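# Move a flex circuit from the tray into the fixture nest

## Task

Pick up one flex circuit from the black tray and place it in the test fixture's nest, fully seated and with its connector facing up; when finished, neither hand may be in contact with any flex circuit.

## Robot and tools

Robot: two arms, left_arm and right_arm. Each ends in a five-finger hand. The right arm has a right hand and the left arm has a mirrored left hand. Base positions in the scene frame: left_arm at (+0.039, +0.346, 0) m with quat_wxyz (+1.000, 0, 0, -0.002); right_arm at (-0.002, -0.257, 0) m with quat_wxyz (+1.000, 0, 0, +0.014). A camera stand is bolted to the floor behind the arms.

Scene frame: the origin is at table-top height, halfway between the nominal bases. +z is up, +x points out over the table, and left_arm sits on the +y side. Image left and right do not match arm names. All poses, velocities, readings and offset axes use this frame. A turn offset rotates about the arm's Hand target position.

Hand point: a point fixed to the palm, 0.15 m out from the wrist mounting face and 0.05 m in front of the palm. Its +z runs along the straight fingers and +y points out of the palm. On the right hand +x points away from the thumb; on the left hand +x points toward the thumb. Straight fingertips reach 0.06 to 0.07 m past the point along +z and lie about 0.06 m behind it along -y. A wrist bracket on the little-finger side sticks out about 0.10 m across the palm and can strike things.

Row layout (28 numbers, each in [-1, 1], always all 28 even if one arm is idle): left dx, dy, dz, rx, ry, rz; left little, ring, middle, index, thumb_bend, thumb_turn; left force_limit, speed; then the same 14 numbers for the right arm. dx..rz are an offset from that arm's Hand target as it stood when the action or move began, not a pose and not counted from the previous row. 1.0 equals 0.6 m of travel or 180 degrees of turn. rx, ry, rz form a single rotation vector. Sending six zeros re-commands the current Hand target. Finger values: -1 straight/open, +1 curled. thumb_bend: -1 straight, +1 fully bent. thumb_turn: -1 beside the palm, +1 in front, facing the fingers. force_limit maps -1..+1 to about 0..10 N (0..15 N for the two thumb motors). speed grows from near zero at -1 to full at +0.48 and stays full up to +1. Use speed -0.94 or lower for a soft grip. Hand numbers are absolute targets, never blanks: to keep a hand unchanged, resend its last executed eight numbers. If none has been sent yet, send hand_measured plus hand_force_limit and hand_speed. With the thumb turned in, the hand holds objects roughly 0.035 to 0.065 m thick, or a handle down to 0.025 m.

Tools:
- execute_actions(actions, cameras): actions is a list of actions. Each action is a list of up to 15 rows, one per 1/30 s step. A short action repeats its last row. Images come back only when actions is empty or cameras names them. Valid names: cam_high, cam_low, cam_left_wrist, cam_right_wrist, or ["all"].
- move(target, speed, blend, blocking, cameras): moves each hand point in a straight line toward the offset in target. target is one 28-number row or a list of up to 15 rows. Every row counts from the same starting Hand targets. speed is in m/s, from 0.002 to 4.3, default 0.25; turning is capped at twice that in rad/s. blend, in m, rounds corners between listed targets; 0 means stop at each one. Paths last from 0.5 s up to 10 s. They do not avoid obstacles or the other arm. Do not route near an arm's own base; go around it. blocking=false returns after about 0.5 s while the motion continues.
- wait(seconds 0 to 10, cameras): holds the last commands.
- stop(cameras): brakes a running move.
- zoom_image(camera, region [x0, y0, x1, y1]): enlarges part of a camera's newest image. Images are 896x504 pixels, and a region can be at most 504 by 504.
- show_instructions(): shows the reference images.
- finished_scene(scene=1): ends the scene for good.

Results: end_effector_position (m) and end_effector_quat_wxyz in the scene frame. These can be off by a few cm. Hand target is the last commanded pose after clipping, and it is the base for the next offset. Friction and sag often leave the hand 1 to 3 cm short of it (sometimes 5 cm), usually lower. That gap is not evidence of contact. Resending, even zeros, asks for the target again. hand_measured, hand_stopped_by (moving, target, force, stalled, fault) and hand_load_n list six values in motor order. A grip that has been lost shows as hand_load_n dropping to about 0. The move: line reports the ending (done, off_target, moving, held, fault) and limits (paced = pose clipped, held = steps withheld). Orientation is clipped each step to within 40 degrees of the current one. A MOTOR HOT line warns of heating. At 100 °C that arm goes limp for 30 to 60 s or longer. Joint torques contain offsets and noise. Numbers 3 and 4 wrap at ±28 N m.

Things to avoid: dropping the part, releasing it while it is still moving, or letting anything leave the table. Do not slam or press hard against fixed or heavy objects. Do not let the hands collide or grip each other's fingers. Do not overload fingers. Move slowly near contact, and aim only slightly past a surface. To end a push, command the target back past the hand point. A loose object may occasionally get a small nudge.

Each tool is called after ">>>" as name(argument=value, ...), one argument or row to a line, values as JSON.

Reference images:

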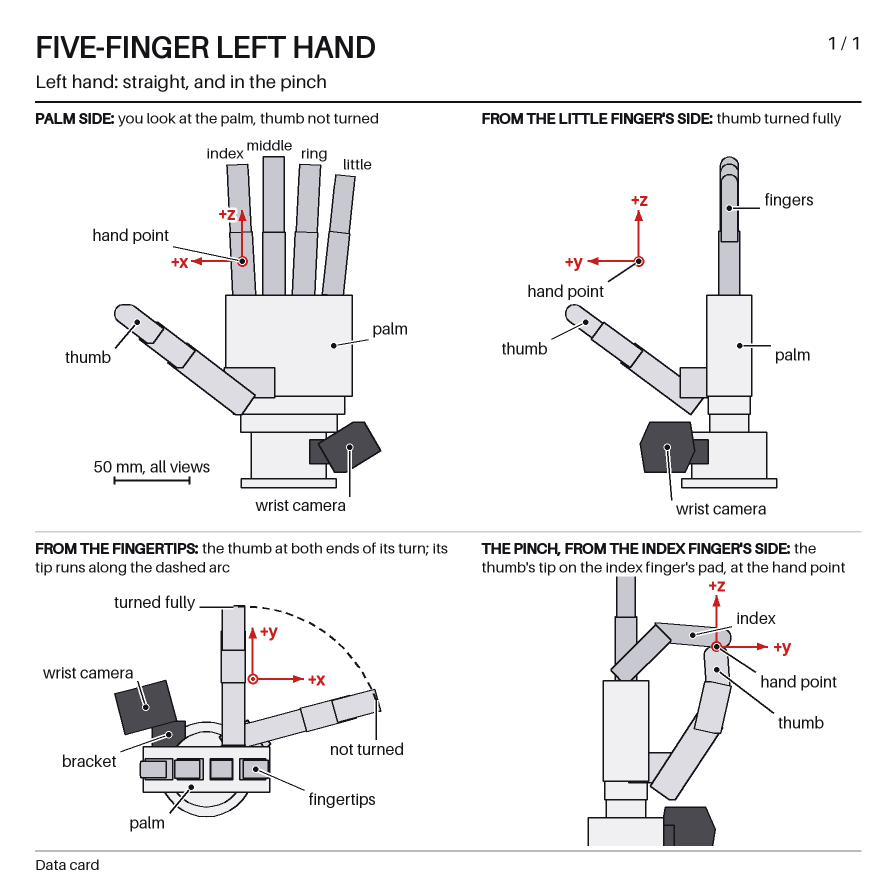

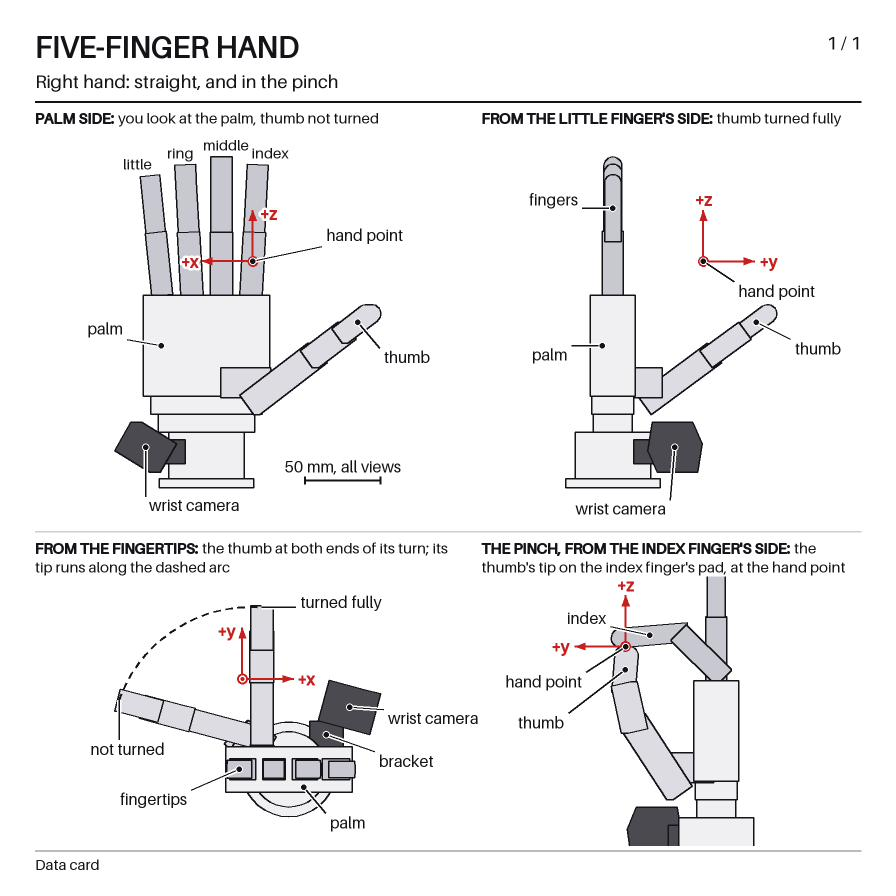

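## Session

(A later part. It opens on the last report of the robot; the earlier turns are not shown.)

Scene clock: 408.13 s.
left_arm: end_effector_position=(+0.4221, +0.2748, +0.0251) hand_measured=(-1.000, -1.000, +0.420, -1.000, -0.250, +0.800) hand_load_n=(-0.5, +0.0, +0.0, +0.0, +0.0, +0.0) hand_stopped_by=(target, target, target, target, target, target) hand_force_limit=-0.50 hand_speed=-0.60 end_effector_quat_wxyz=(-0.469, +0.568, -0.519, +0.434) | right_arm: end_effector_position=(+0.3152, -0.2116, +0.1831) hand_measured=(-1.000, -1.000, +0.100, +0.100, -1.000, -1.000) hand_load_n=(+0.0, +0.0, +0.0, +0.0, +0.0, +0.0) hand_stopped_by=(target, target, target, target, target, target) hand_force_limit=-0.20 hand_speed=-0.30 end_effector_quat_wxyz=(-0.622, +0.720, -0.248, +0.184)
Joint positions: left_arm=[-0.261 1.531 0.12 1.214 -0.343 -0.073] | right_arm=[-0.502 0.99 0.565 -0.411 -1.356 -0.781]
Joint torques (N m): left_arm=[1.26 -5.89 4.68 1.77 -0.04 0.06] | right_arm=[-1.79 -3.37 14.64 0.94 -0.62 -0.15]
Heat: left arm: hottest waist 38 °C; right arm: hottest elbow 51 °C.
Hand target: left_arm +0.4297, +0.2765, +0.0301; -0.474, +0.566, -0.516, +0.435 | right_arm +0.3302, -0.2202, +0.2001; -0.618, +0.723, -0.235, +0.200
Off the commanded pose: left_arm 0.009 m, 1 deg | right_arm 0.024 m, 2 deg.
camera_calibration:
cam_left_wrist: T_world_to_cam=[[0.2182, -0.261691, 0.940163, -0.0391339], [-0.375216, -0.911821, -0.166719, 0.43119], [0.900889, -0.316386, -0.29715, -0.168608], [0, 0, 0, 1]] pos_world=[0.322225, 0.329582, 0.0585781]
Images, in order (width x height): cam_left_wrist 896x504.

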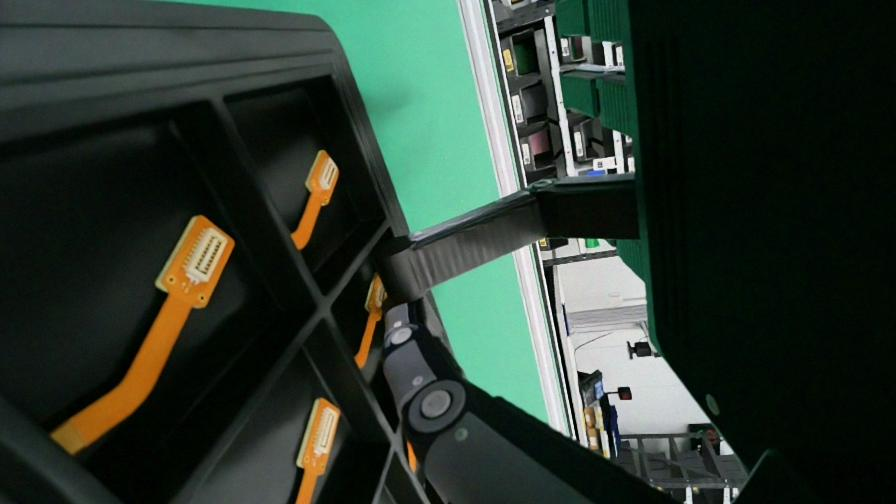

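>>> execute_actions(
  actions=[
    [[0,0,0,0,0,0,-1,-1,0.42,-1,-0.15,0.80,-0.4,0,0,0,0,0,0,0,-1,-1,0.1,0.1,-1,-1,-0.2,-0.3]],
    [[0,0,0,0,0,0,-1,-1,0.42,-1,-0.12,0.69,-0.4,0,0,0,0,0,0,0,-1,-1,0.1,0.1,-1,-1,-0.2,-0.3]],
    [[0,0,-0.004,0,0,0,-1,-1,0.42,-1,-0.12,0.69,-0.4,0,0,0,0,0,0,0,-1,-1,0.1,0.1,-1,-1,-0.2,-0.3],[0,0,-0.008,0,0,0,-1,-1,0.42,-1,-0.12,0.69,-0.4,0,0,0,0,0,0,0,-1,-1,0.1,0.1,-1,-1,-0.2,-0.3],[0,0,-0.01,0,0,0,-1,-1,0.42,-1,-0.12,0.69,-0.4,0,0,0,0,0,0,0,-1,-1,0.1,0.1,-1,-1,-0.2,-0.3]],
  ],
  cameras=["cam_left_wrist"],
)

>>> zoom_image(
  camera="cam_left_wrist",
  region=[330, 245, 430, 345],
)

Scene clock: 410.37 s.
left_arm: end_effector_position=(+0.4221, +0.2748, +0.0205) hand_measured=(-1.000, -1.000, +0.420, -1.000, -0.120, +0.690) hand_load_n=(+0.0, +0.0, -1.5, -0.5, +0.5, +0.0) hand_stopped_by=(target, target, target, target, target, target) hand_force_limit=-0.40 hand_speed=0.00 end_effector_quat_wxyz=(-0.468, +0.569, -0.521, +0.432) | right_arm: end_effector_position=(+0.3152, -0.2116, +0.1831) hand_measured=(-1.000, -1.000, +0.100, +0.100, -1.000, -1.000) hand_load_n=(+0.0, +0.0, +0.0, +0.0, +0.5, +0.0) hand_stopped_by=(target, target, target, target, target, target) hand_force_limit=-0.20 hand_speed=-0.30 end_effector_quat_wxyz=(-0.622, +0.720, -0.248, +0.184)
Joint positions: left_arm=[-0.261 1.558 0.122 1.232 -0.343 -0.073] | right_arm=[-0.502 0.99 0.565 -0.411 -1.356 -0.781]
Joint torques (N m): left_arm=[1.08 -4.25 4.31 2.95 -0.07 0.07] | right_arm=[-1.85 -3.37 14.64 0.92 -0.61 -0.14]
Heat: left arm: hottest waist 38 °C; right arm: hottest elbow 52 °C.
Hand target: left_arm +0.4298, +0.2765, +0.0242; -0.474, +0.566, -0.515, +0.435 | right_arm +0.3302, -0.2202, +0.2001; -0.618, +0.723, -0.235, +0.200
Off the commanded pose: left_arm 0.009 m, 1 deg | right_arm 0.024 m, 2 deg.
camera_calibration:
cam_left_wrist: T_world_to_cam=[[0.224085, -0.263297, 0.938329, -0.0368459], [-0.37625, -0.91154, -0.165926, 0.430762], [0.899012, -0.315865, -0.303328, -0.169295], [0, 0, 0, 1]] pos_world=[0.322529, 0.329481, 0.0546963]
Images, in order (width x height): cam_left_wrist 896x504.

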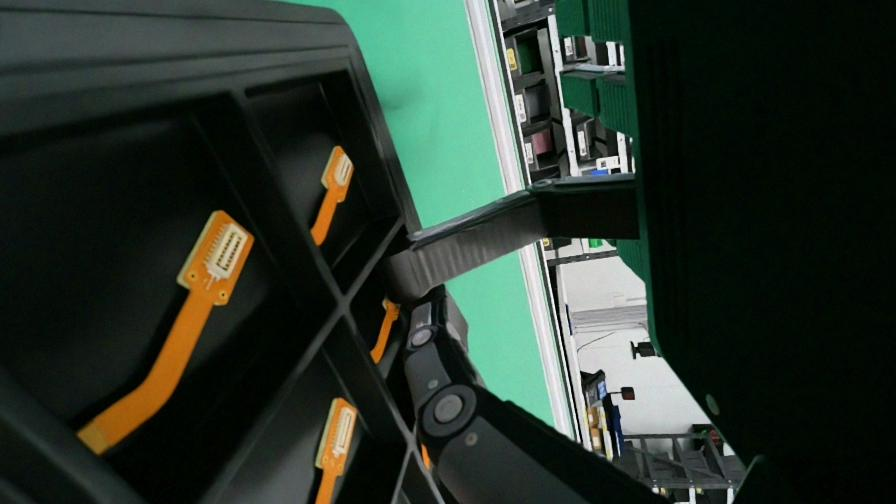

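Scaled by 5.040.

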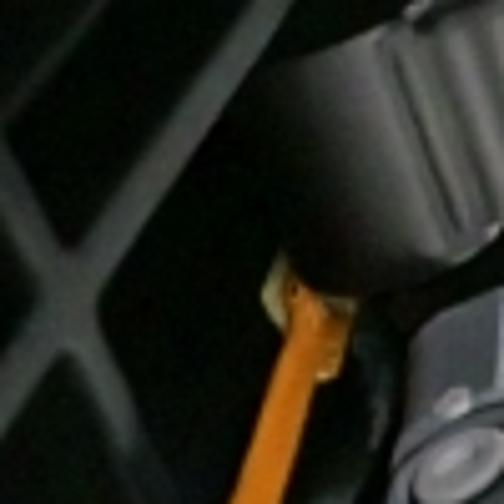

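>>> execute_actions(
  actions=[
    [[0,0,0.003,0,0,0,-1,-1,0.42,-1,-0.12,0.69,-0.4,0,0,0,0,0,0,0,-1,-1,0.1,0.1,-1,-1,-0.2,-0.3],[0,0,0.006,0,0,0,-1,-1,0.42,-1,-0.12,0.69,-0.4,0,0,0,0,0,0,0,-1,-1,0.1,0.1,-1,-1,-0.2,-0.3]],
  ],
  cameras=[],
)

Scene clock: 411.40 s.
left_arm: end_effector_position=(+0.4225, +0.2747, +0.0219) hand_measured=(-1.000, -1.000, +0.420, -1.000, -0.120, +0.690) hand_load_n=(+0.0, +0.0, +0.0, +0.0, +0.0, +0.0) hand_stopped_by=(target, target, target, target, target, target) hand_force_limit=-0.40 hand_speed=0.00 end_effector_quat_wxyz=(-0.468, +0.568, -0.520, +0.433) | right_arm: end_effector_position=(+0.3152, -0.2116, +0.1831) hand_measured=(-1.000, -1.000, +0.100, +0.100, -1.000, -1.000) hand_load_n=(+0.0, +0.0, +0.0, +0.0, +0.0, -0.5) hand_stopped_by=(target, target, target, target, target, target) hand_force_limit=-0.20 hand_speed=-0.30 end_effector_quat_wxyz=(-0.622, +0.720, -0.248, +0.184)
Joint positions: left_arm=[-0.261 1.554 0.122 1.232 -0.343 -0.073] | right_arm=[-0.502 0.99 0.565 -0.411 -1.356 -0.781]
Joint torques (N m): left_arm=[1.26 -6.07 4.34 1.85 -0.05 0.07] | right_arm=[-1.79 -3.37 14.64 0.92 -0.62 -0.14]
Heat: left arm: hottest waist 38 °C; right arm: hottest elbow 52 °C.
Hand target: left_arm +0.4298, +0.2765, +0.0277; -0.474, +0.566, -0.515, +0.435 | right_arm +0.3302, -0.2202, +0.2001; -0.618, +0.723, -0.235, +0.200
Off the commanded pose: left_arm 0.010 m, 1 deg | right_arm 0.024 m, 2 deg.
No camera images: "cameras" was empty.

>>> execute_actions(
  actions=[
    [[0,0,-0.0035,0,0,0,-1,-1,0.42,-1,-0.12,0.69,-0.4,0,0,0,0,0,0,0,-1,-1,0.1,0.1,-1,-1,-0.2,-0.3]],
  ],
  cameras=[],
)

Scene clock: 412.27 s.
left_arm: end_effector_position=(+0.4225, +0.2747, +0.0219) hand_measured=(-1.000, -1.000, +0.420, -1.000, -0.120, +0.690) hand_load_n=(+0.0, +0.0, +0.0, +0.0, +0.0, +0.0) hand_stopped_by=(target, target, target, target, target, target) hand_force_limit=-0.40 hand_speed=0.00 end_effector_quat_wxyz=(-0.468, +0.568, -0.520, +0.433) | right_arm: end_effector_position=(+0.3152, -0.2116, +0.1831) hand_measured=(-1.000, -1.000, +0.100, +0.100, -1.000, -1.000) hand_load_n=(-0.5, +0.0, +0.0, +0.0, +0.0, +0.0) hand_stopped_by=(target, target, target, target, target, target) hand_force_limit=-0.20 hand_speed=-0.30 end_effector_quat_wxyz=(-0.622, +0.720, -0.248, +0.184)
Joint positions: left_arm=[-0.261 1.554 0.122 1.232 -0.343 -0.073] | right_arm=[-0.502 0.99 0.565 -0.411 -1.356 -0.781]
Joint torques (N m): left_arm=[1.2 -4.84 4.36 2.48 -0.05 0.07] | right_arm=[-1.85 -3.37 14.64 0.92 -0.62 -0.15]
Heat: left arm: hottest waist 38 °C; right arm: hottest elbow 52 °C.
Hand target: left_arm +0.4298, +0.2765, +0.0256; -0.474, +0.566, -0.515, +0.435 | right_arm +0.3302, -0.2202, +0.2001; -0.618, +0.723, -0.235, +0.200
Off the commanded pose: left_arm 0.008 m, 1 deg | right_arm 0.024 m, 2 deg.
No camera images: "cameras" was empty.

>>> execute_actions(
  actions=[
    [[0,0,-0.0025,0,0,0,-1,-1,0.42,-1,-0.12,0.69,-0.4,0,0,0,0,0,0,0,-1,-1,0.1,0.1,-1,-1,-0.2,-0.3]],
  ],
  cameras=[],
)

Scene clock: 413.13 s.
left_arm: end_effector_position=(+0.4221, +0.2748, +0.0204) hand_measured=(-1.000, -1.000, +0.420, -1.000, -0.120, +0.690) hand_load_n=(+0.0, +0.0, -1.0, +0.0, +0.5, +0.0) hand_stopped_by=(target, target, target, target, target, target) hand_force_limit=-0.40 hand_speed=0.00 end_effector_quat_wxyz=(-0.468, +0.569, -0.521, +0.432) | right_arm: end_effector_position=(+0.3152, -0.2116, +0.1831) hand_measured=(-1.000, -1.000, +0.100, +0.100, -1.000, -1.000) hand_load_n=(+0.0, +0.0, +0.0, +0.0, +0.0, +0.0) hand_stopped_by=(target, target, target, target, target, target) hand_force_limit=-0.20 hand_speed=-0.30 end_effector_quat_wxyz=(-0.622, +0.720, -0.248, +0.184)
Joint positions: left_arm=[-0.261 1.559 0.122 1.233 -0.343 -0.073] | right_arm=[-0.502 0.99 0.565 -0.411 -1.356 -0.781]
Joint torques (N m): left_arm=[1.2 -4.31 4.27 2.89 -0.05 0.07] | right_arm=[-1.79 -3.37 14.64 0.91 -0.62 -0.15]
Heat: left arm: hottest waist 38 °C; right arm: hottest elbow 52 °C.
Hand target: left_arm +0.4298, +0.2765, +0.0242; -0.474, +0.566, -0.515, +0.435 | right_arm +0.3302, -0.2202, +0.2001; -0.618, +0.723, -0.235, +0.200
Off the commanded pose: left_arm 0.009 m, 1 deg | right_arm 0.024 m, 2 deg.
No camera images: "cameras" was empty.

>>> execute_actions(
  actions=[
    [[0,0,0.0015,0,0,0,-1,-1,0.42,-1,-0.12,0.69,-0.4,0,0,0,0,0,0,0,-1,-1,0.1,0.1,-1,-1,-0.2,-0.3]],
  ],
  cameras=["cam_left_wrist"],
)

>>> zoom_image(
  camera="cam_left_wrist",
  region=[350, 265, 430, 345],
)

Scene clock: 415.90 s.
left_arm: end_effector_position=(+0.4221, +0.2748, +0.0204) hand_measured=(-1.000, -1.000, +0.420, -1.000, -0.120, +0.690) hand_load_n=(+0.0, +0.0, -1.0, +0.0, +0.0, +0.0) hand_stopped_by=(target, target, target, target, target, target) hand_force_limit=-0.40 hand_speed=0.00 end_effector_quat_wxyz=(-0.468, +0.569, -0.521, +0.432) | right_arm: end_effector_position=(+0.3152, -0.2116, +0.1831) hand_measured=(-1.000, -1.000, +0.100, +0.100, -1.000, -1.000) hand_load_n=(+0.0, +0.0, +0.0, +0.0, +0.0, -0.5) hand_stopped_by=(target, target, target, target, target, target) hand_force_limit=-0.20 hand_speed=-0.30 end_effector_quat_wxyz=(-0.622, +0.720, -0.248, +0.184)
Joint positions: left_arm=[-0.261 1.559 0.122 1.233 -0.343 -0.073] | right_arm=[-0.502 0.99 0.565 -0.411 -1.356 -0.781]
Joint torques (N m): left_arm=[1.26 -4.84 4.3 2.66 -0.06 0.06] | right_arm=[-1.79 -3.37 14.65 0.92 -0.61 -0.14]
Heat: left arm: hottest waist 38 °C; right arm: hottest elbow 52 °C.
Hand target: left_arm +0.4298, +0.2765, +0.0251; -0.474, +0.566, -0.515, +0.435 | right_arm +0.3302, -0.2202, +0.2001; -0.618, +0.723, -0.235, +0.200
Off the commanded pose: left_arm 0.009 m, 1 deg | right_arm 0.024 m, 2 deg.
camera_calibration:
cam_left_wrist: T_world_to_cam=[[0.224085, -0.263297, 0.938329, -0.0367521], [-0.37625, -0.91154, -0.165926, 0.430745], [0.899012, -0.315865, -0.303328, -0.169325], [0, 0, 0, 1]] pos_world=[0.322529, 0.329481, 0.0545963]
Images, in order (width x height): cam_left_wrist 896x504.

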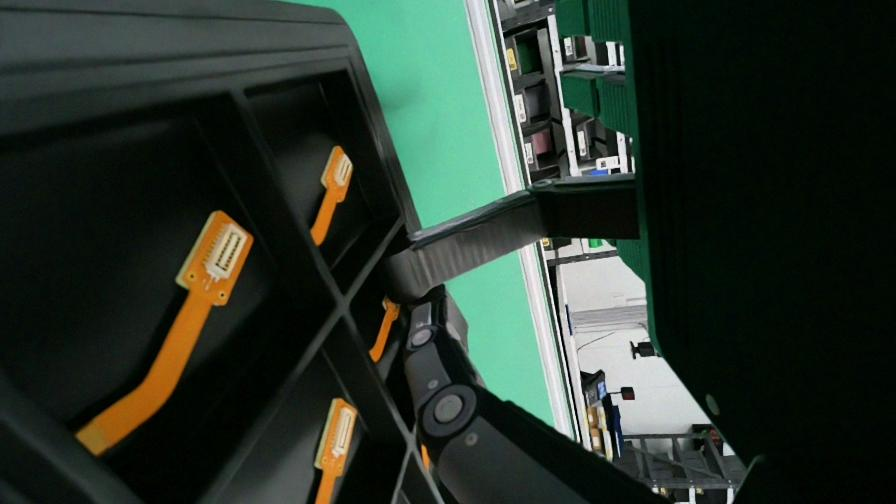

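Scaled by 6.300.

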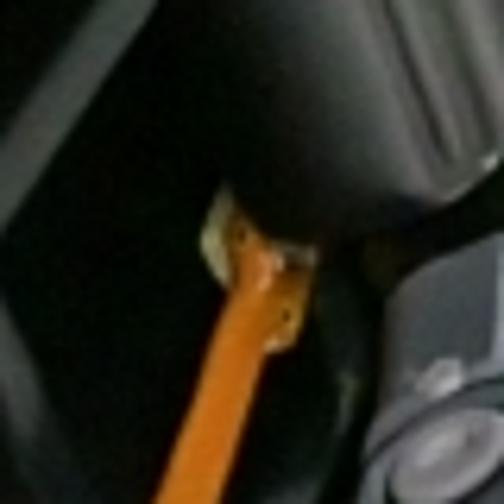

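>>> execute_actions(
  actions=[
    [[0,0.001,0,0,0,0,-1,-1,0.42,-1,-0.12,0.69,-0.4,0,0,0,0,0,0,0,-1,-1,0.1,0.1,-1,-1,-0.2,-0.3],[0,0.002,0,0,0,0,-1,-1,0.42,-1,-0.12,0.69,-0.4,0,0,0,0,0,0,0,-1,-1,0.1,0.1,-1,-1,-0.2,-0.3],[0,0.003,0,0,0,0,-1,-1,0.42,-1,-0.12,0.69,-0.4,0,0,0,0,0,0,0,-1,-1,0.1,0.1,-1,-1,-0.2,-0.3]],
  ],
  cameras=["cam_left_wrist"],
)

>>> zoom_image(
  camera="cam_left_wrist",
  region=[330, 245, 430, 345],
)

Scene clock: 417.43 s.
left_arm: end_effector_position=(+0.4223, +0.2752, +0.0204) hand_measured=(-1.000, -1.000, +0.420, -1.000, -0.120, +0.690) hand_load_n=(+0.0, +0.0, -2.0, +0.0, +0.0, +0.0) hand_stopped_by=(target, target, target, target, target, target) hand_force_limit=-0.40 hand_speed=0.00 end_effector_quat_wxyz=(-0.466, +0.569, -0.522, +0.433) | right_arm: end_effector_position=(+0.3152, -0.2116, +0.1831) hand_measured=(-1.000, -1.000, +0.100, +0.100, -1.000, -1.000) hand_load_n=(+0.0, +0.0, +0.0, +0.0, +0.0, +0.0) hand_stopped_by=(target, target, target, target, target, target) hand_force_limit=-0.20 hand_speed=-0.30 end_effector_quat_wxyz=(-0.622, +0.720, -0.248, +0.184)
Joint positions: left_arm=[-0.256 1.559 0.122 1.233 -0.334 -0.073] | right_arm=[-0.502 0.99 0.565 -0.411 -1.356 -0.781]
Joint torques (N m): left_arm=[1.38 -4.84 4.19 2.65 -0.08 0.08] | right_arm=[-1.85 -3.37 14.64 0.92 -0.62 -0.14]
Heat: left arm: hottest waist 38 °C; right arm: hottest elbow 52 °C.
Hand target: left_arm +0.4298, +0.2782, +0.0251; -0.474, +0.566, -0.515, +0.435 | right_arm +0.3302, -0.2202, +0.2001; -0.618, +0.723, -0.235, +0.200
Off the commanded pose: left_arm 0.009 m, 1 deg | right_arm 0.024 m, 2 deg.
camera_calibration:
cam_left_wrist: T_world_to_cam=[[0.223731, -0.262454, 0.938649, -0.0367155], [-0.378966, -0.910706, -0.164312, 0.432131], [0.897958, -0.318955, -0.303214, -0.168114], [0, 0, 0, 1]] pos_world=[0.322937, 0.330288, 0.054493]
Images, in order (width x height): cam_left_wrist 896x504.

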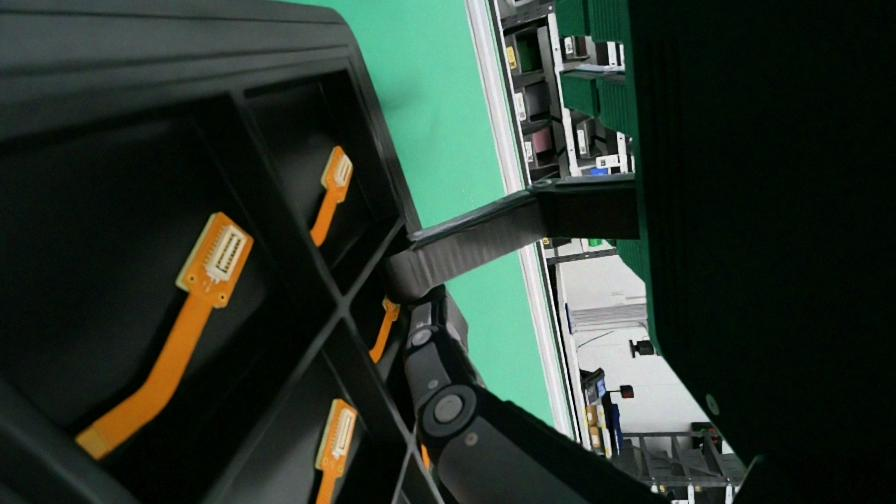

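Scaled by 5.040.

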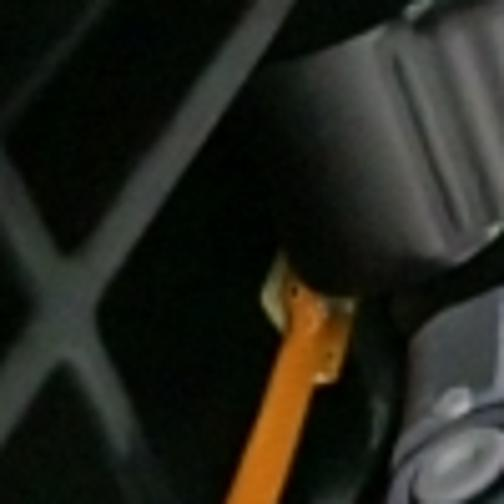

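>>> execute_actions(
  actions=[
    [[0,0,0.002,0,0,0,-1,-1,0.42,-1,-0.12,0.69,-0.4,0,0,0,0,0,0,0,-1,-1,0.1,0.1,-1,-1,-0.2,-0.3],[0,0,0.0048,0,0,0,-1,-1,0.42,-1,-0.12,0.69,-0.4,0,0,0,0,0,0,0,-1,-1,0.1,0.1,-1,-1,-0.2,-0.3]],
  ],
  cameras=["cam_left_wrist"],
)

>>> zoom_image(
  camera="cam_left_wrist",
  region=[330, 245, 430, 345],
)

Scene clock: 418.73 s.
left_arm: end_effector_position=(+0.4231, +0.2757, +0.0225) hand_measured=(-1.000, -1.000, +0.420, -1.000, -0.120, +0.690) hand_load_n=(+0.0, +0.0, +0.0, -0.5, +0.5, +0.0) hand_stopped_by=(target, target, target, target, target, target) hand_force_limit=-0.40 hand_speed=0.00 end_effector_quat_wxyz=(-0.468, +0.568, -0.520, +0.434) | right_arm: end_effector_position=(+0.3152, -0.2116, +0.1831) hand_measured=(-1.000, -1.000, +0.100, +0.100, -1.000, -1.000) hand_load_n=(+0.0, +0.0, +0.0, +0.0, +0.0, +0.0) hand_stopped_by=(target, target, target, target, target, target) hand_force_limit=-0.20 hand_speed=-0.30 end_effector_quat_wxyz=(-0.622, +0.720, -0.248, +0.184)
Joint positions: left_arm=[-0.254 1.553 0.122 1.233 -0.334 -0.073] | right_arm=[-0.502 0.99 0.565 -0.411 -1.356 -0.781]
Joint torques (N m): left_arm=[1.26 -6.07 4.3 1.8 -0.08 0.08] | right_arm=[-1.85 -3.43 14.64 0.94 -0.61 -0.14]
Heat: left arm: hottest waist 38 °C; right arm: hottest elbow 52 °C.
Hand target: left_arm +0.4298, +0.2781, +0.0279; -0.474, +0.566, -0.516, +0.435 | right_arm +0.3302, -0.2202, +0.2001; -0.618, +0.723, -0.235, +0.200
Off the commanded pose: left_arm 0.009 m, 1 deg | right_arm 0.024 m, 2 deg.
camera_calibration:
cam_left_wrist: T_world_to_cam=[[0.218964, -0.260594, 0.94029, -0.037279], [-0.376585, -0.91158, -0.164942, 0.432478], [0.900132, -0.317983, -0.297739, -0.16931], [0, 0, 0, 1]] pos_world=[0.323429, 0.330685, 0.0559767]
Images, in order (width x height): cam_left_wrist 896x504.

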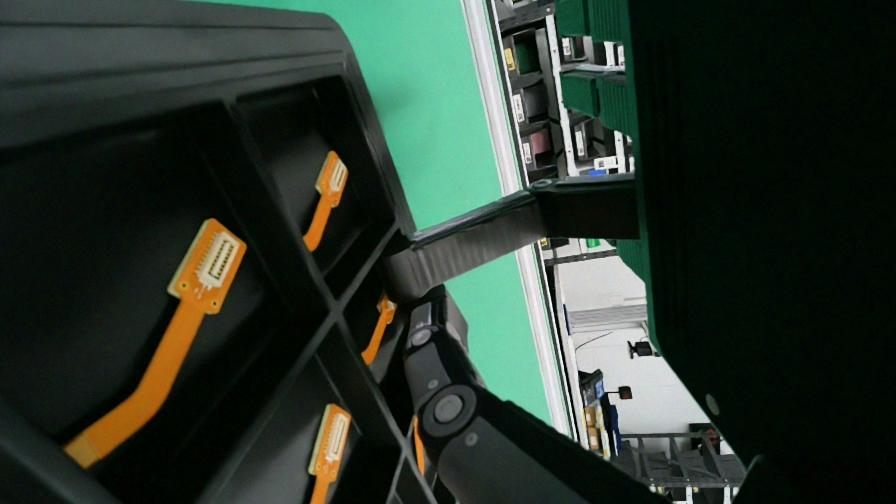

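Scaled by 5.040.

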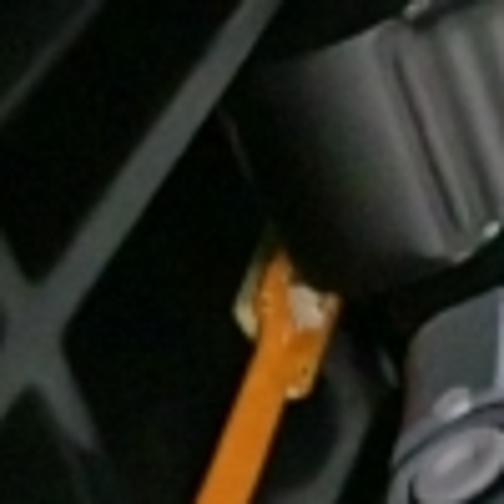

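>>> execute_actions(
  actions=[
    [[0,0,0,0,0,0,-1,-1,0.42,-1,-0.12,0.75,-0.4,0,0,0,0,0,0,0,-1,-1,0.1,0.1,-1,-1,-0.2,-0.3]],
    [[0,0,0,0,0,0,-1,-1,0.42,-1,-0.18,0.75,-0.5,-0.3,0,0,0,0,0,0,-1,-1,0.1,0.1,-1,-1,-0.2,-0.3]],
  ],
  cameras=["cam_left_wrist"],
)

>>> zoom_image(
  camera="cam_left_wrist",
  region=[330, 245, 430, 345],
)

Scene clock: 420.30 s.
left_arm: end_effector_position=(+0.4231, +0.2759, +0.0226) hand_measured=(-1.000, -1.000, +0.420, -1.000, -0.180, +0.750) hand_load_n=(+0.0, +0.0, +0.0, -0.5, +0.0, +0.0) hand_stopped_by=(target, target, target, target, target, target) hand_force_limit=-0.50 hand_speed=-0.30 end_effector_quat_wxyz=(-0.468, +0.568, -0.519, +0.434) | right_arm: end_effector_position=(+0.3152, -0.2116, +0.1831) hand_measured=(-1.000, -1.000, +0.100, +0.100, -1.000, -1.000) hand_load_n=(+0.0, +0.0, +0.0, +0.0, +0.0, +0.0) hand_stopped_by=(target, target, target, target, target, target) hand_force_limit=-0.20 hand_speed=-0.30 end_effector_quat_wxyz=(-0.622, +0.720, -0.248, +0.184)
Joint positions: left_arm=[-0.254 1.553 0.122 1.233 -0.334 -0.073] | right_arm=[-0.502 0.99 0.565 -0.411 -1.356 -0.781]
Joint torques (N m): left_arm=[1.26 -6.07 4.25 1.81 -0.07 0.09] | right_arm=[-1.85 -3.37 14.64 0.92 -0.61 -0.14]
Heat: left arm: hottest waist 38 °C; right arm: hottest elbow 52 °C.
Hand target: left_arm +0.4298, +0.2782, +0.0280; -0.474, +0.566, -0.516, +0.435 | right_arm +0.3302, -0.2202, +0.2001; -0.618, +0.723, -0.235, +0.200
Off the commanded pose: left_arm 0.009 m, 1 deg | right_arm 0.024 m, 2 deg.
camera_calibration:
cam_left_wrist: T_world_to_cam=[[0.218808, -0.260495, 0.940354, -0.0373323], [-0.375938, -0.911816, -0.165113, 0.432462], [0.900441, -0.317387, -0.297442, -0.169561], [0, 0, 0, 1]] pos_world=[0.323427, 0.330784, 0.0560761]
Images, in order (width x height): cam_left_wrist 896x504.

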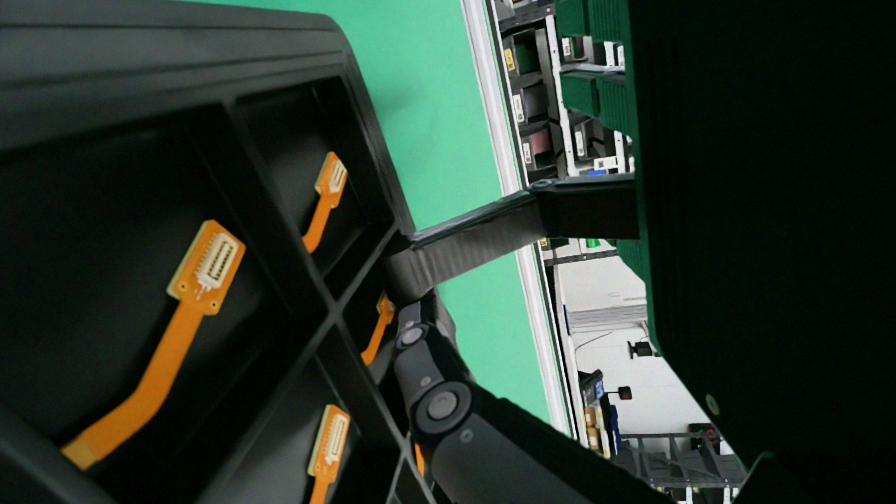

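Scaled by 5.040.

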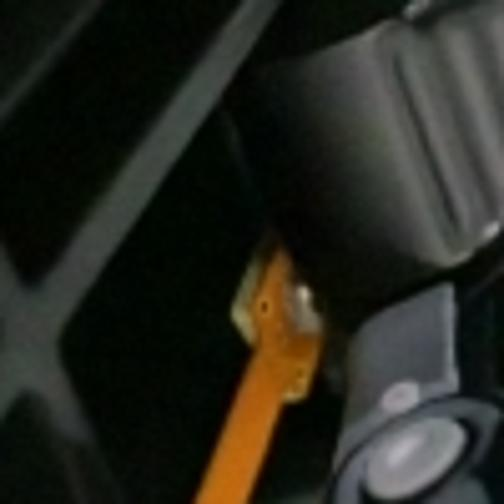

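>>> execute_actions(
  actions=[
    [[0,0,0,0,0,0,-1,-1,0.42,-1,-0.21,0.75,-0.5,-0.4,0,0,0,0,0,0,-1,-1,0.1,0.1,-1,-1,-0.2,-0.3]],
  ],
  cameras=["cam_left_wrist"],
)

>>> zoom_image(
  camera="cam_left_wrist",
  region=[330, 245, 430, 345],
)

Scene clock: 421.20 s.
left_arm: end_effector_position=(+0.4234, +0.2759, +0.0235) hand_measured=(-1.000, -1.000, +0.420, -1.000, -0.210, +0.750) hand_load_n=(+0.0, +0.0, +0.0, +0.0, +0.0, +0.0) hand_stopped_by=(target, target, target, target, target, target) hand_force_limit=-0.50 hand_speed=-0.40 end_effector_quat_wxyz=(-0.468, +0.568, -0.519, +0.435) | right_arm: end_effector_position=(+0.3152, -0.2116, +0.1831) hand_measured=(-1.000, -1.000, +0.100, +0.100, -1.000, -1.000) hand_load_n=(+0.0, +0.0, +0.0, +0.0, +0.0, -0.5) hand_stopped_by=(target, target, target, target, target, target) hand_force_limit=-0.20 hand_speed=-0.30 end_effector_quat_wxyz=(-0.622, +0.720, -0.248, +0.184)
Joint positions: left_arm=[-0.253 1.55 0.122 1.233 -0.334 -0.073] | right_arm=[-0.502 0.99 0.565 -0.411 -1.356 -0.781]
Joint torques (N m): left_arm=[1.08 -5.83 4.26 1.81 -0.08 0.08] | right_arm=[-1.85 -3.37 14.64 0.91 -0.61 -0.14]
Heat: left arm: hottest waist 38 °C; right arm: hottest elbow 52 °C.
Hand target: left_arm +0.4297, +0.2783, +0.0278; -0.474, +0.566, -0.516, +0.435 | right_arm +0.3302, -0.2202, +0.2001; -0.618, +0.723, -0.235, +0.200
Off the commanded pose: left_arm 0.008 m, 1 deg | right_arm 0.024 m, 2 deg.
camera_calibration:
cam_left_wrist: T_world_to_cam=[[0.216756, -0.259846, 0.941008, -0.0375216], [-0.37547, -0.911968, -0.165339, 0.432546], [0.901132, -0.317482, -0.295239, -0.16988], [0, 0, 0, 1]] pos_world=[0.323626, 0.330784, 0.0566695]
Images, in order (width x height): cam_left_wrist 896x504.

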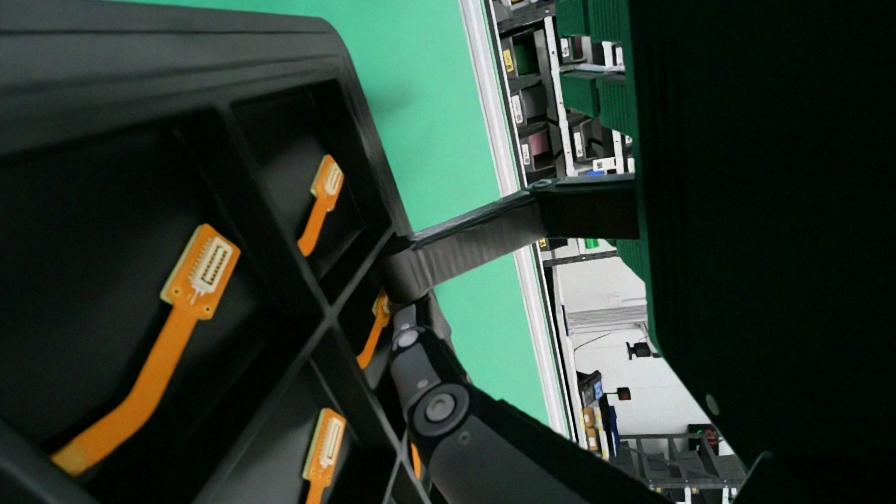

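Scaled by 5.040.

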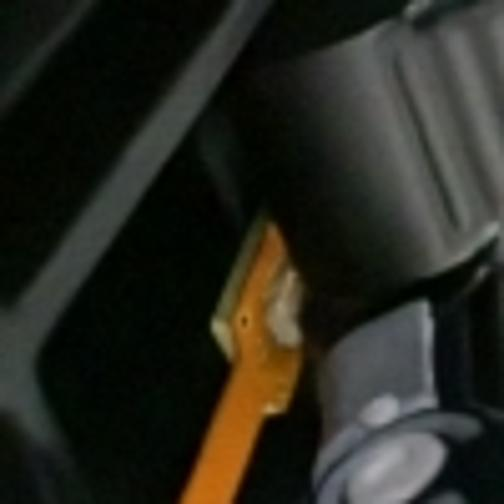

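>>> execute_actions(
  actions=[
    [[0,0,0,0,0,0,-1,-1,0.42,-1,-0.21,0.79,-0.5,-0.6,0,0,0,0,0,0,-1,-1,0.1,0.1,-1,-1,-0.2,-0.3]],
  ],
  cameras=["cam_left_wrist"],
)

>>> zoom_image(
  camera="cam_left_wrist",
  region=[330, 245, 430, 345],
)

Scene clock: 422.13 s.
left_arm: end_effector_position=(+0.4234, +0.2759, +0.0235) hand_measured=(-1.000, -1.000, +0.420, -1.000, -0.210, +0.790) hand_load_n=(+0.0, +0.0, +0.0, -0.5, +0.0, +0.0) hand_stopped_by=(target, target, target, target, target, target) hand_force_limit=-0.50 hand_speed=-0.60 end_effector_quat_wxyz=(-0.468, +0.568, -0.519, +0.435) | right_arm: end_effector_position=(+0.3152, -0.2116, +0.1831) hand_measured=(-1.000, -1.000, +0.100, +0.100, -1.000, -1.000) hand_load_n=(+0.0, +0.0, +0.0, +0.0, +0.0, -0.5) hand_stopped_by=(target, target, target, target, target, target) hand_force_limit=-0.20 hand_speed=-0.30 end_effector_quat_wxyz=(-0.622, +0.720, -0.248, +0.184)
Joint positions: left_arm=[-0.253 1.55 0.122 1.233 -0.334 -0.073] | right_arm=[-0.502 0.99 0.565 -0.411 -1.356 -0.781]
Joint torques (N m): left_arm=[1.03 -5.95 4.26 1.84 -0.07 0.09] | right_arm=[-1.85 -3.37 14.65 0.94 -0.62 -0.14]
Heat: left arm: hottest waist 38 °C; right arm: hottest elbow 52 °C.
Hand target: left_arm +0.4297, +0.2783, +0.0278; -0.474, +0.566, -0.516, +0.435 | right_arm +0.3302, -0.2202, +0.2001; -0.618, +0.723, -0.235, +0.200
Off the commanded pose: left_arm 0.008 m, 1 deg | right_arm 0.024 m, 2 deg.
camera_calibration:
cam_left_wrist: T_world_to_cam=[[0.216756, -0.259846, 0.941008, -0.0375216], [-0.37547, -0.911968, -0.165339, 0.432546], [0.901132, -0.317482, -0.295239, -0.16988], [0, 0, 0, 1]] pos_world=[0.323626, 0.330784, 0.0566695]
Images, in order (width x height): cam_left_wrist 896x504.

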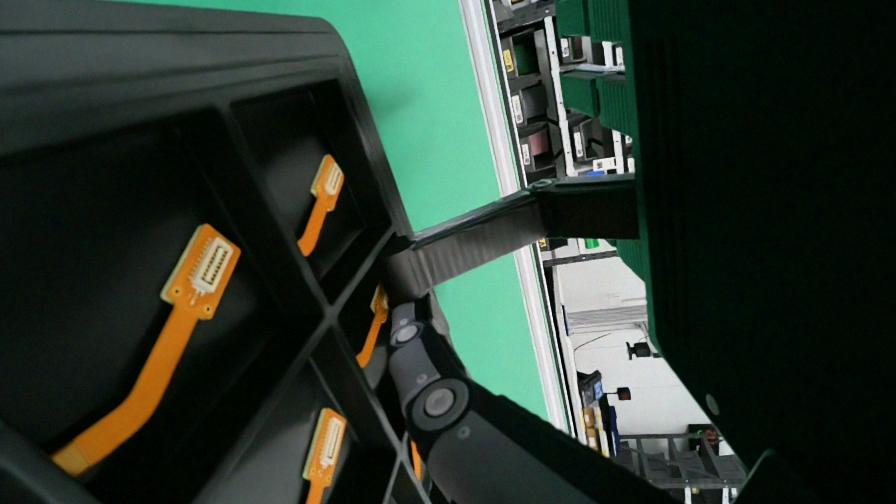

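Scaled by 5.040.

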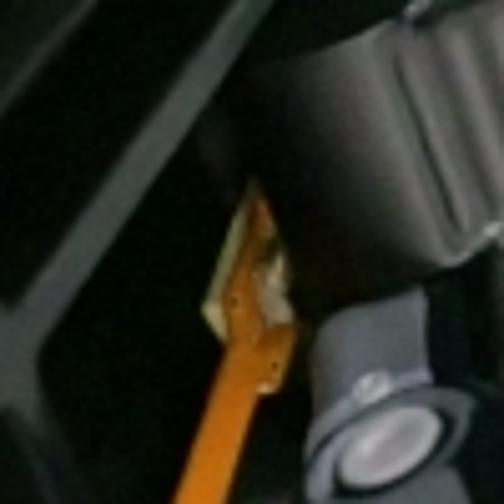

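>>> execute_actions(
  actions=[
    [[0,0,0,0,0,0,-1,-1,0.42,-1,-0.1,0.79,-0.4,0,0,0,0,0,0,0,-1,-1,0.1,0.1,-1,-1,-0.2,-0.3]],
    [[0,0,0,0,0,0,-1,-1,0.42,-1,-0.1,0.69,-0.4,0,0,0,0,0,0,0,-1,-1,0.1,0.1,-1,-1,-0.2,-0.3]],
    [[0,0,-0.003,0,0,0,-1,-1,0.42,-1,-0.1,0.69,-0.4,0,0,0,0,0,0,0,-1,-1,0.1,0.1,-1,-1,-0.2,-0.3],[0,0,-0.0065,0,0,0,-1,-1,0.42,-1,-0.1,0.69,-0.4,0,0,0,0,0,0,0,-1,-1,0.1,0.1,-1,-1,-0.2,-0.3]],
  ],
  cameras=["cam_left_wrist"],
)

>>> zoom_image(
  camera="cam_left_wrist",
  region=[330, 245, 430, 345],
)

Scene clock: 424.33 s.
left_arm: end_effector_position=(+0.4226, +0.2761, +0.0207) hand_measured=(-1.000, -1.000, +0.420, -1.000, -0.102, +0.690) hand_load_n=(+0.0, +0.0, -0.5, -0.5, -1.0, +0.0) hand_stopped_by=(target, target, target, target, target, target) hand_force_limit=-0.40 hand_speed=0.00 end_effector_quat_wxyz=(-0.467, +0.569, -0.521, +0.432) | right_arm: end_effector_position=(+0.3152, -0.2116, +0.1831) hand_measured=(-1.000, -1.000, +0.100, +0.100, -1.000, -1.000) hand_load_n=(+0.0, +0.0, +0.0, +0.0, +0.0, -0.5) hand_stopped_by=(target, target, target, target, target, target) hand_force_limit=-0.20 hand_speed=-0.30 end_effector_quat_wxyz=(-0.622, +0.720, -0.248, +0.184)
Joint positions: left_arm=[-0.253 1.558 0.122 1.234 -0.334 -0.073] | right_arm=[-0.502 0.99 0.565 -0.411 -1.356 -0.781]
Joint torques (N m): left_arm=[1.14 -4.01 4.21 2.91 -0.09 0.08] | right_arm=[-1.85 -3.37 14.65 0.94 -0.62 -0.15]
Heat: left arm: hottest waist 38 °C; right arm: hottest elbow 52 °C.
Hand target: left_arm +0.4297, +0.2782, +0.0239; -0.474, +0.566, -0.516, +0.435 | right_arm +0.3302, -0.2202, +0.2001; -0.618, +0.723, -0.235, +0.200
Off the commanded pose: left_arm 0.008 m, 1 deg | right_arm 0.024 m, 2 deg.
camera_calibration:
cam_left_wrist: T_world_to_cam=[[0.223349, -0.261556, 0.938991, -0.0370248], [-0.376672, -0.911652, -0.164345, 0.432422], [0.899018, -0.316985, -0.302137, -0.168939], [0, 0, 0, 1]] pos_world=[0.32303, 0.330983, 0.0547896]
Images, in order (width x height): cam_left_wrist 896x504.

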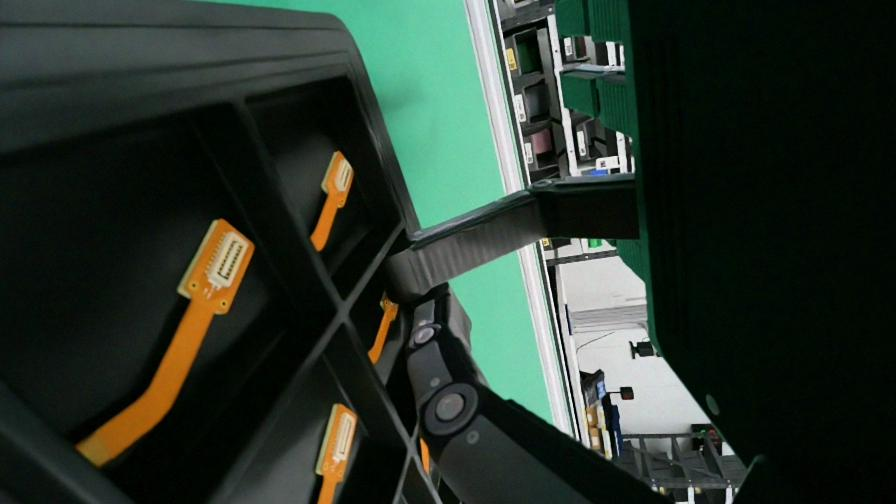

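Scaled by 5.040.

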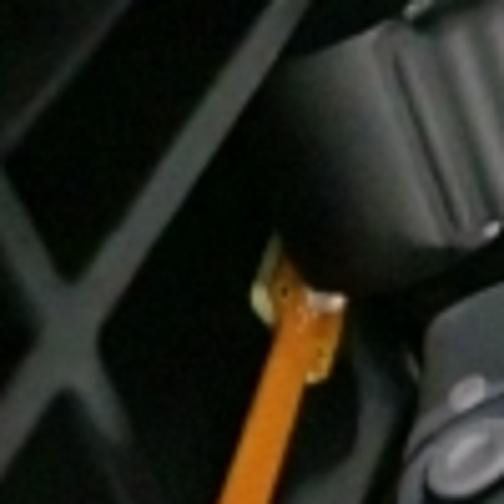

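>>> execute_actions(
  actions=[
    [[0,0,0,0,0,0,-1,-1,0.42,-1,-0.1,0.712,-0.4,-0.2,0,0,0,0,0,0,-1,-1,0.1,0.1,-1,-1,-0.2,-0.3]],
    [[0,0,0,0,0,0,-1,-1,0.42,-1,-0.14,0.712,-0.5,-0.3,0,0,0,0,0,0,-1,-1,0.1,0.1,-1,-1,-0.2,-0.3]],
  ],
  cameras=["cam_left_wrist"],
)

>>> zoom_image(
  camera="cam_left_wrist",
  region=[350, 265, 430, 345],
)

Scene clock: 425.87 s.
left_arm: end_effector_position=(+0.4226, +0.2758, +0.0205) hand_measured=(-1.000, -1.000, +0.420, -1.000, -0.140, +0.712) hand_load_n=(+0.0, +0.0, -0.5, +0.0, -0.5, +0.0) hand_stopped_by=(target, target, target, target, target, target) hand_force_limit=-0.50 hand_speed=-0.30 end_effector_quat_wxyz=(-0.467, +0.569, -0.521, +0.433) | right_arm: end_effector_position=(+0.3152, -0.2116, +0.1831) hand_measured=(-1.000, -1.000, +0.100, +0.100, -1.000, -1.000) hand_load_n=(+0.0, +0.0, +0.0, +0.0, +0.0, +0.0) hand_stopped_by=(target, target, target, target, target, target) hand_force_limit=-0.20 hand_speed=-0.30 end_effector_quat_wxyz=(-0.622, +0.720, -0.248, +0.184)
Joint positions: left_arm=[-0.253 1.56 0.122 1.235 -0.333 -0.073] | right_arm=[-0.502 0.99 0.565 -0.411 -1.356 -0.781]
Joint torques (N m): left_arm=[1.26 -4.19 4.19 2.91 -0.13 0.08] | right_arm=[-1.85 -3.37 14.64 0.92 -0.61 -0.15]
Heat: left arm: hottest waist 38 °C; right arm: hottest elbow 52 °C.
Hand target: left_arm +0.4297, +0.2782, +0.0239; -0.474, +0.566, -0.516, +0.435 | right_arm +0.3302, -0.2202, +0.2001; -0.618, +0.723, -0.235, +0.200
Off the commanded pose: left_arm 0.008 m, 1 deg | right_arm 0.024 m, 2 deg.
camera_calibration:
cam_left_wrist: T_world_to_cam=[[0.223067, -0.261602, 0.939045, -0.0368079], [-0.378018, -0.91115, -0.164034, 0.432501], [0.898523, -0.318386, -0.302138, -0.168532], [0, 0, 0, 1]] pos_world=[0.323134, 0.330786, 0.054589]
Images, in order (width x height): cam_left_wrist 896x504.

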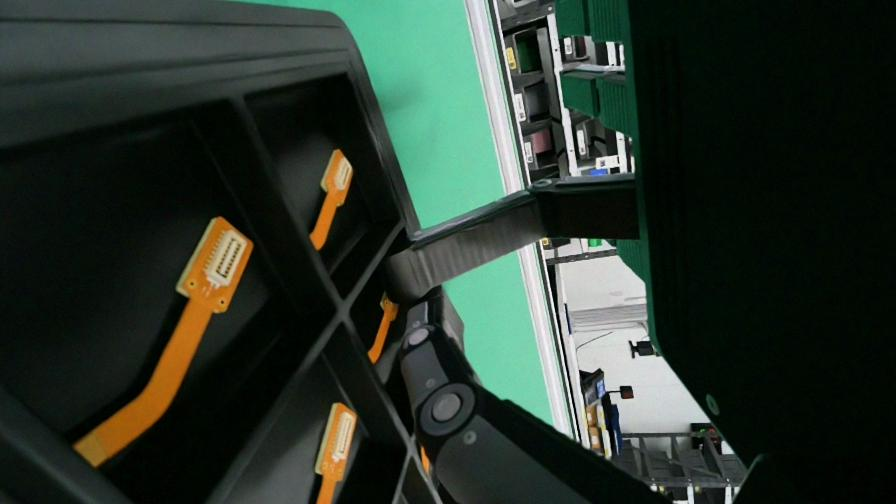

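Scaled by 6.300.

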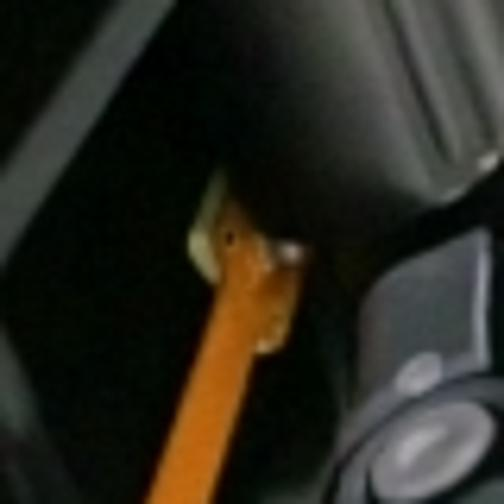

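>>> execute_actions(
  actions=[
    [[0,0,0,0,0,0,-1,-1,0.42,-1,-0.165,0.712,-0.5,-0.4,0,0,0,0,0,0,-1,-1,0.1,0.1,-1,-1,-0.2,-0.3]],
  ],
  cameras=["cam_left_wrist"],
)

>>> zoom_image(
  camera="cam_left_wrist",
  region=[350, 265, 430, 345],
)

Scene clock: 426.73 s.
left_arm: end_effector_position=(+0.4226, +0.2758, +0.0204) hand_measured=(-1.000, -1.000, +0.420, -1.000, -0.166, +0.712) hand_load_n=(+0.0, +0.0, -1.5, -0.5, +0.0, +0.0) hand_stopped_by=(target, target, target, target, target, target) hand_force_limit=-0.50 hand_speed=-0.40 end_effector_quat_wxyz=(-0.467, +0.569, -0.521, +0.433) | right_arm: end_effector_position=(+0.3152, -0.2116, +0.1831) hand_measured=(-1.000, -1.000, +0.100, +0.100, -1.000, -1.000) hand_load_n=(+0.0, +0.0, +0.0, +0.0, +0.0, -0.5) hand_stopped_by=(target, target, target, target, target, target) hand_force_limit=-0.20 hand_speed=-0.30 end_effector_quat_wxyz=(-0.622, +0.720, -0.248, +0.184)
Joint positions: left_arm=[-0.253 1.56 0.122 1.235 -0.333 -0.073] | right_arm=[-0.502 0.99 0.565 -0.411 -1.356 -0.781]
Joint torques (N m): left_arm=[1.14 -4.25 4.16 2.89 -0.12 0.09] | right_arm=[-1.79 -3.37 14.64 0.92 -0.61 -0.14]
Heat: left arm: hottest waist 38 °C; right arm: hottest elbow 52 °C.
Hand target: left_arm +0.4297, +0.2782, +0.0239; -0.474, +0.566, -0.516, +0.435 | right_arm +0.3302, -0.2202, +0.2001; -0.618, +0.723, -0.235, +0.200
Off the commanded pose: left_arm 0.008 m, 1 deg | right_arm 0.024 m, 2 deg.
camera_calibration:
cam_left_wrist: T_world_to_cam=[[0.223332, -0.261719, 0.938949, -0.0367563], [-0.378101, -0.911117, -0.164029, 0.4325], [0.898422, -0.318385, -0.302438, -0.168514], [0, 0, 0, 1]] pos_world=[0.323134, 0.330786, 0.05449]
Images, in order (width x height): cam_left_wrist 896x504.

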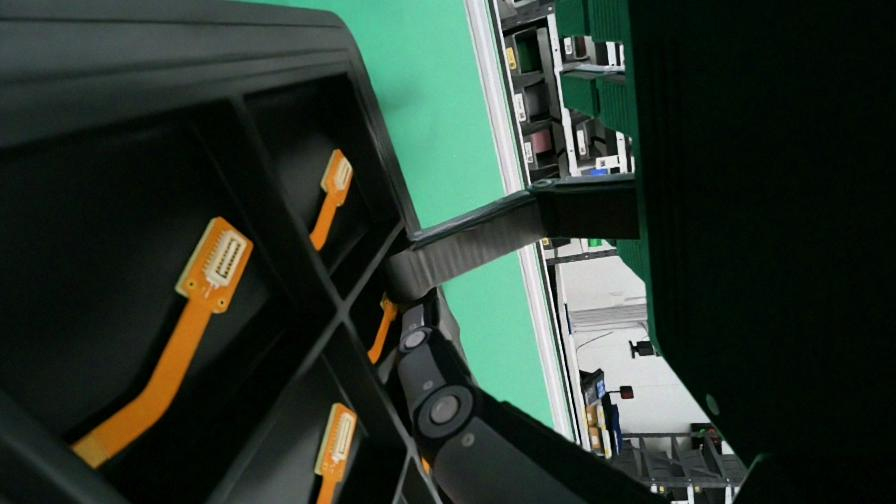

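Scaled by 6.300.

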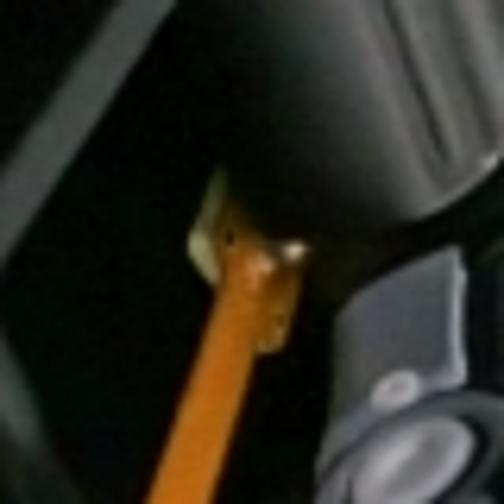

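>>> execute_actions(
  actions=[
    [[0,0,0,0,0,0,-1,-1,0.42,-1,-0.178,0.712,-0.5,-0.5,0,0,0,0,0,0,-1,-1,0.1,0.1,-1,-1,-0.2,-0.3]],
  ],
  cameras=[],
)

Scene clock: 427.57 s.
left_arm: end_effector_position=(+0.4226, +0.2758, +0.0204) hand_measured=(-1.000, -1.000, +0.420, -1.000, -0.178, +0.712) hand_load_n=(+0.0, +0.0, -1.0, +0.0, -1.0, +0.0) hand_stopped_by=(target, target, target, target, target, target) hand_force_limit=-0.50 hand_speed=-0.50 end_effector_quat_wxyz=(-0.467, +0.569, -0.521, +0.433) | right_arm: end_effector_position=(+0.3152, -0.2116, +0.1831) hand_measured=(-1.000, -1.000, +0.100, +0.100, -1.000, -1.000) hand_load_n=(+0.0, +0.0, +0.0, +0.0, +0.0, -0.5) hand_stopped_by=(target, target, target, target, target, target) hand_force_limit=-0.20 hand_speed=-0.30 end_effector_quat_wxyz=(-0.622, +0.720, -0.248, +0.184)
Joint positions: left_arm=[-0.253 1.56 0.122 1.235 -0.333 -0.073] | right_arm=[-0.502 0.99 0.565 -0.411 -1.356 -0.781]
Joint torques (N m): left_arm=[1.26 -4.31 4.16 2.88 -0.13 0.08] | right_arm=[-1.85 -3.37 14.64 0.94 -0.61 -0.14]
Heat: left arm: hottest waist 38 °C; right arm: hottest elbow 52 °C.
Hand target: left_arm +0.4297, +0.2782, +0.0239; -0.474, +0.566, -0.516, +0.435 | right_arm +0.3302, -0.2202, +0.2001; -0.618, +0.723, -0.235, +0.200
Off the commanded pose: left_arm 0.008 m, 1 deg | right_arm 0.024 m, 2 deg.
No camera images: "cameras" was empty.


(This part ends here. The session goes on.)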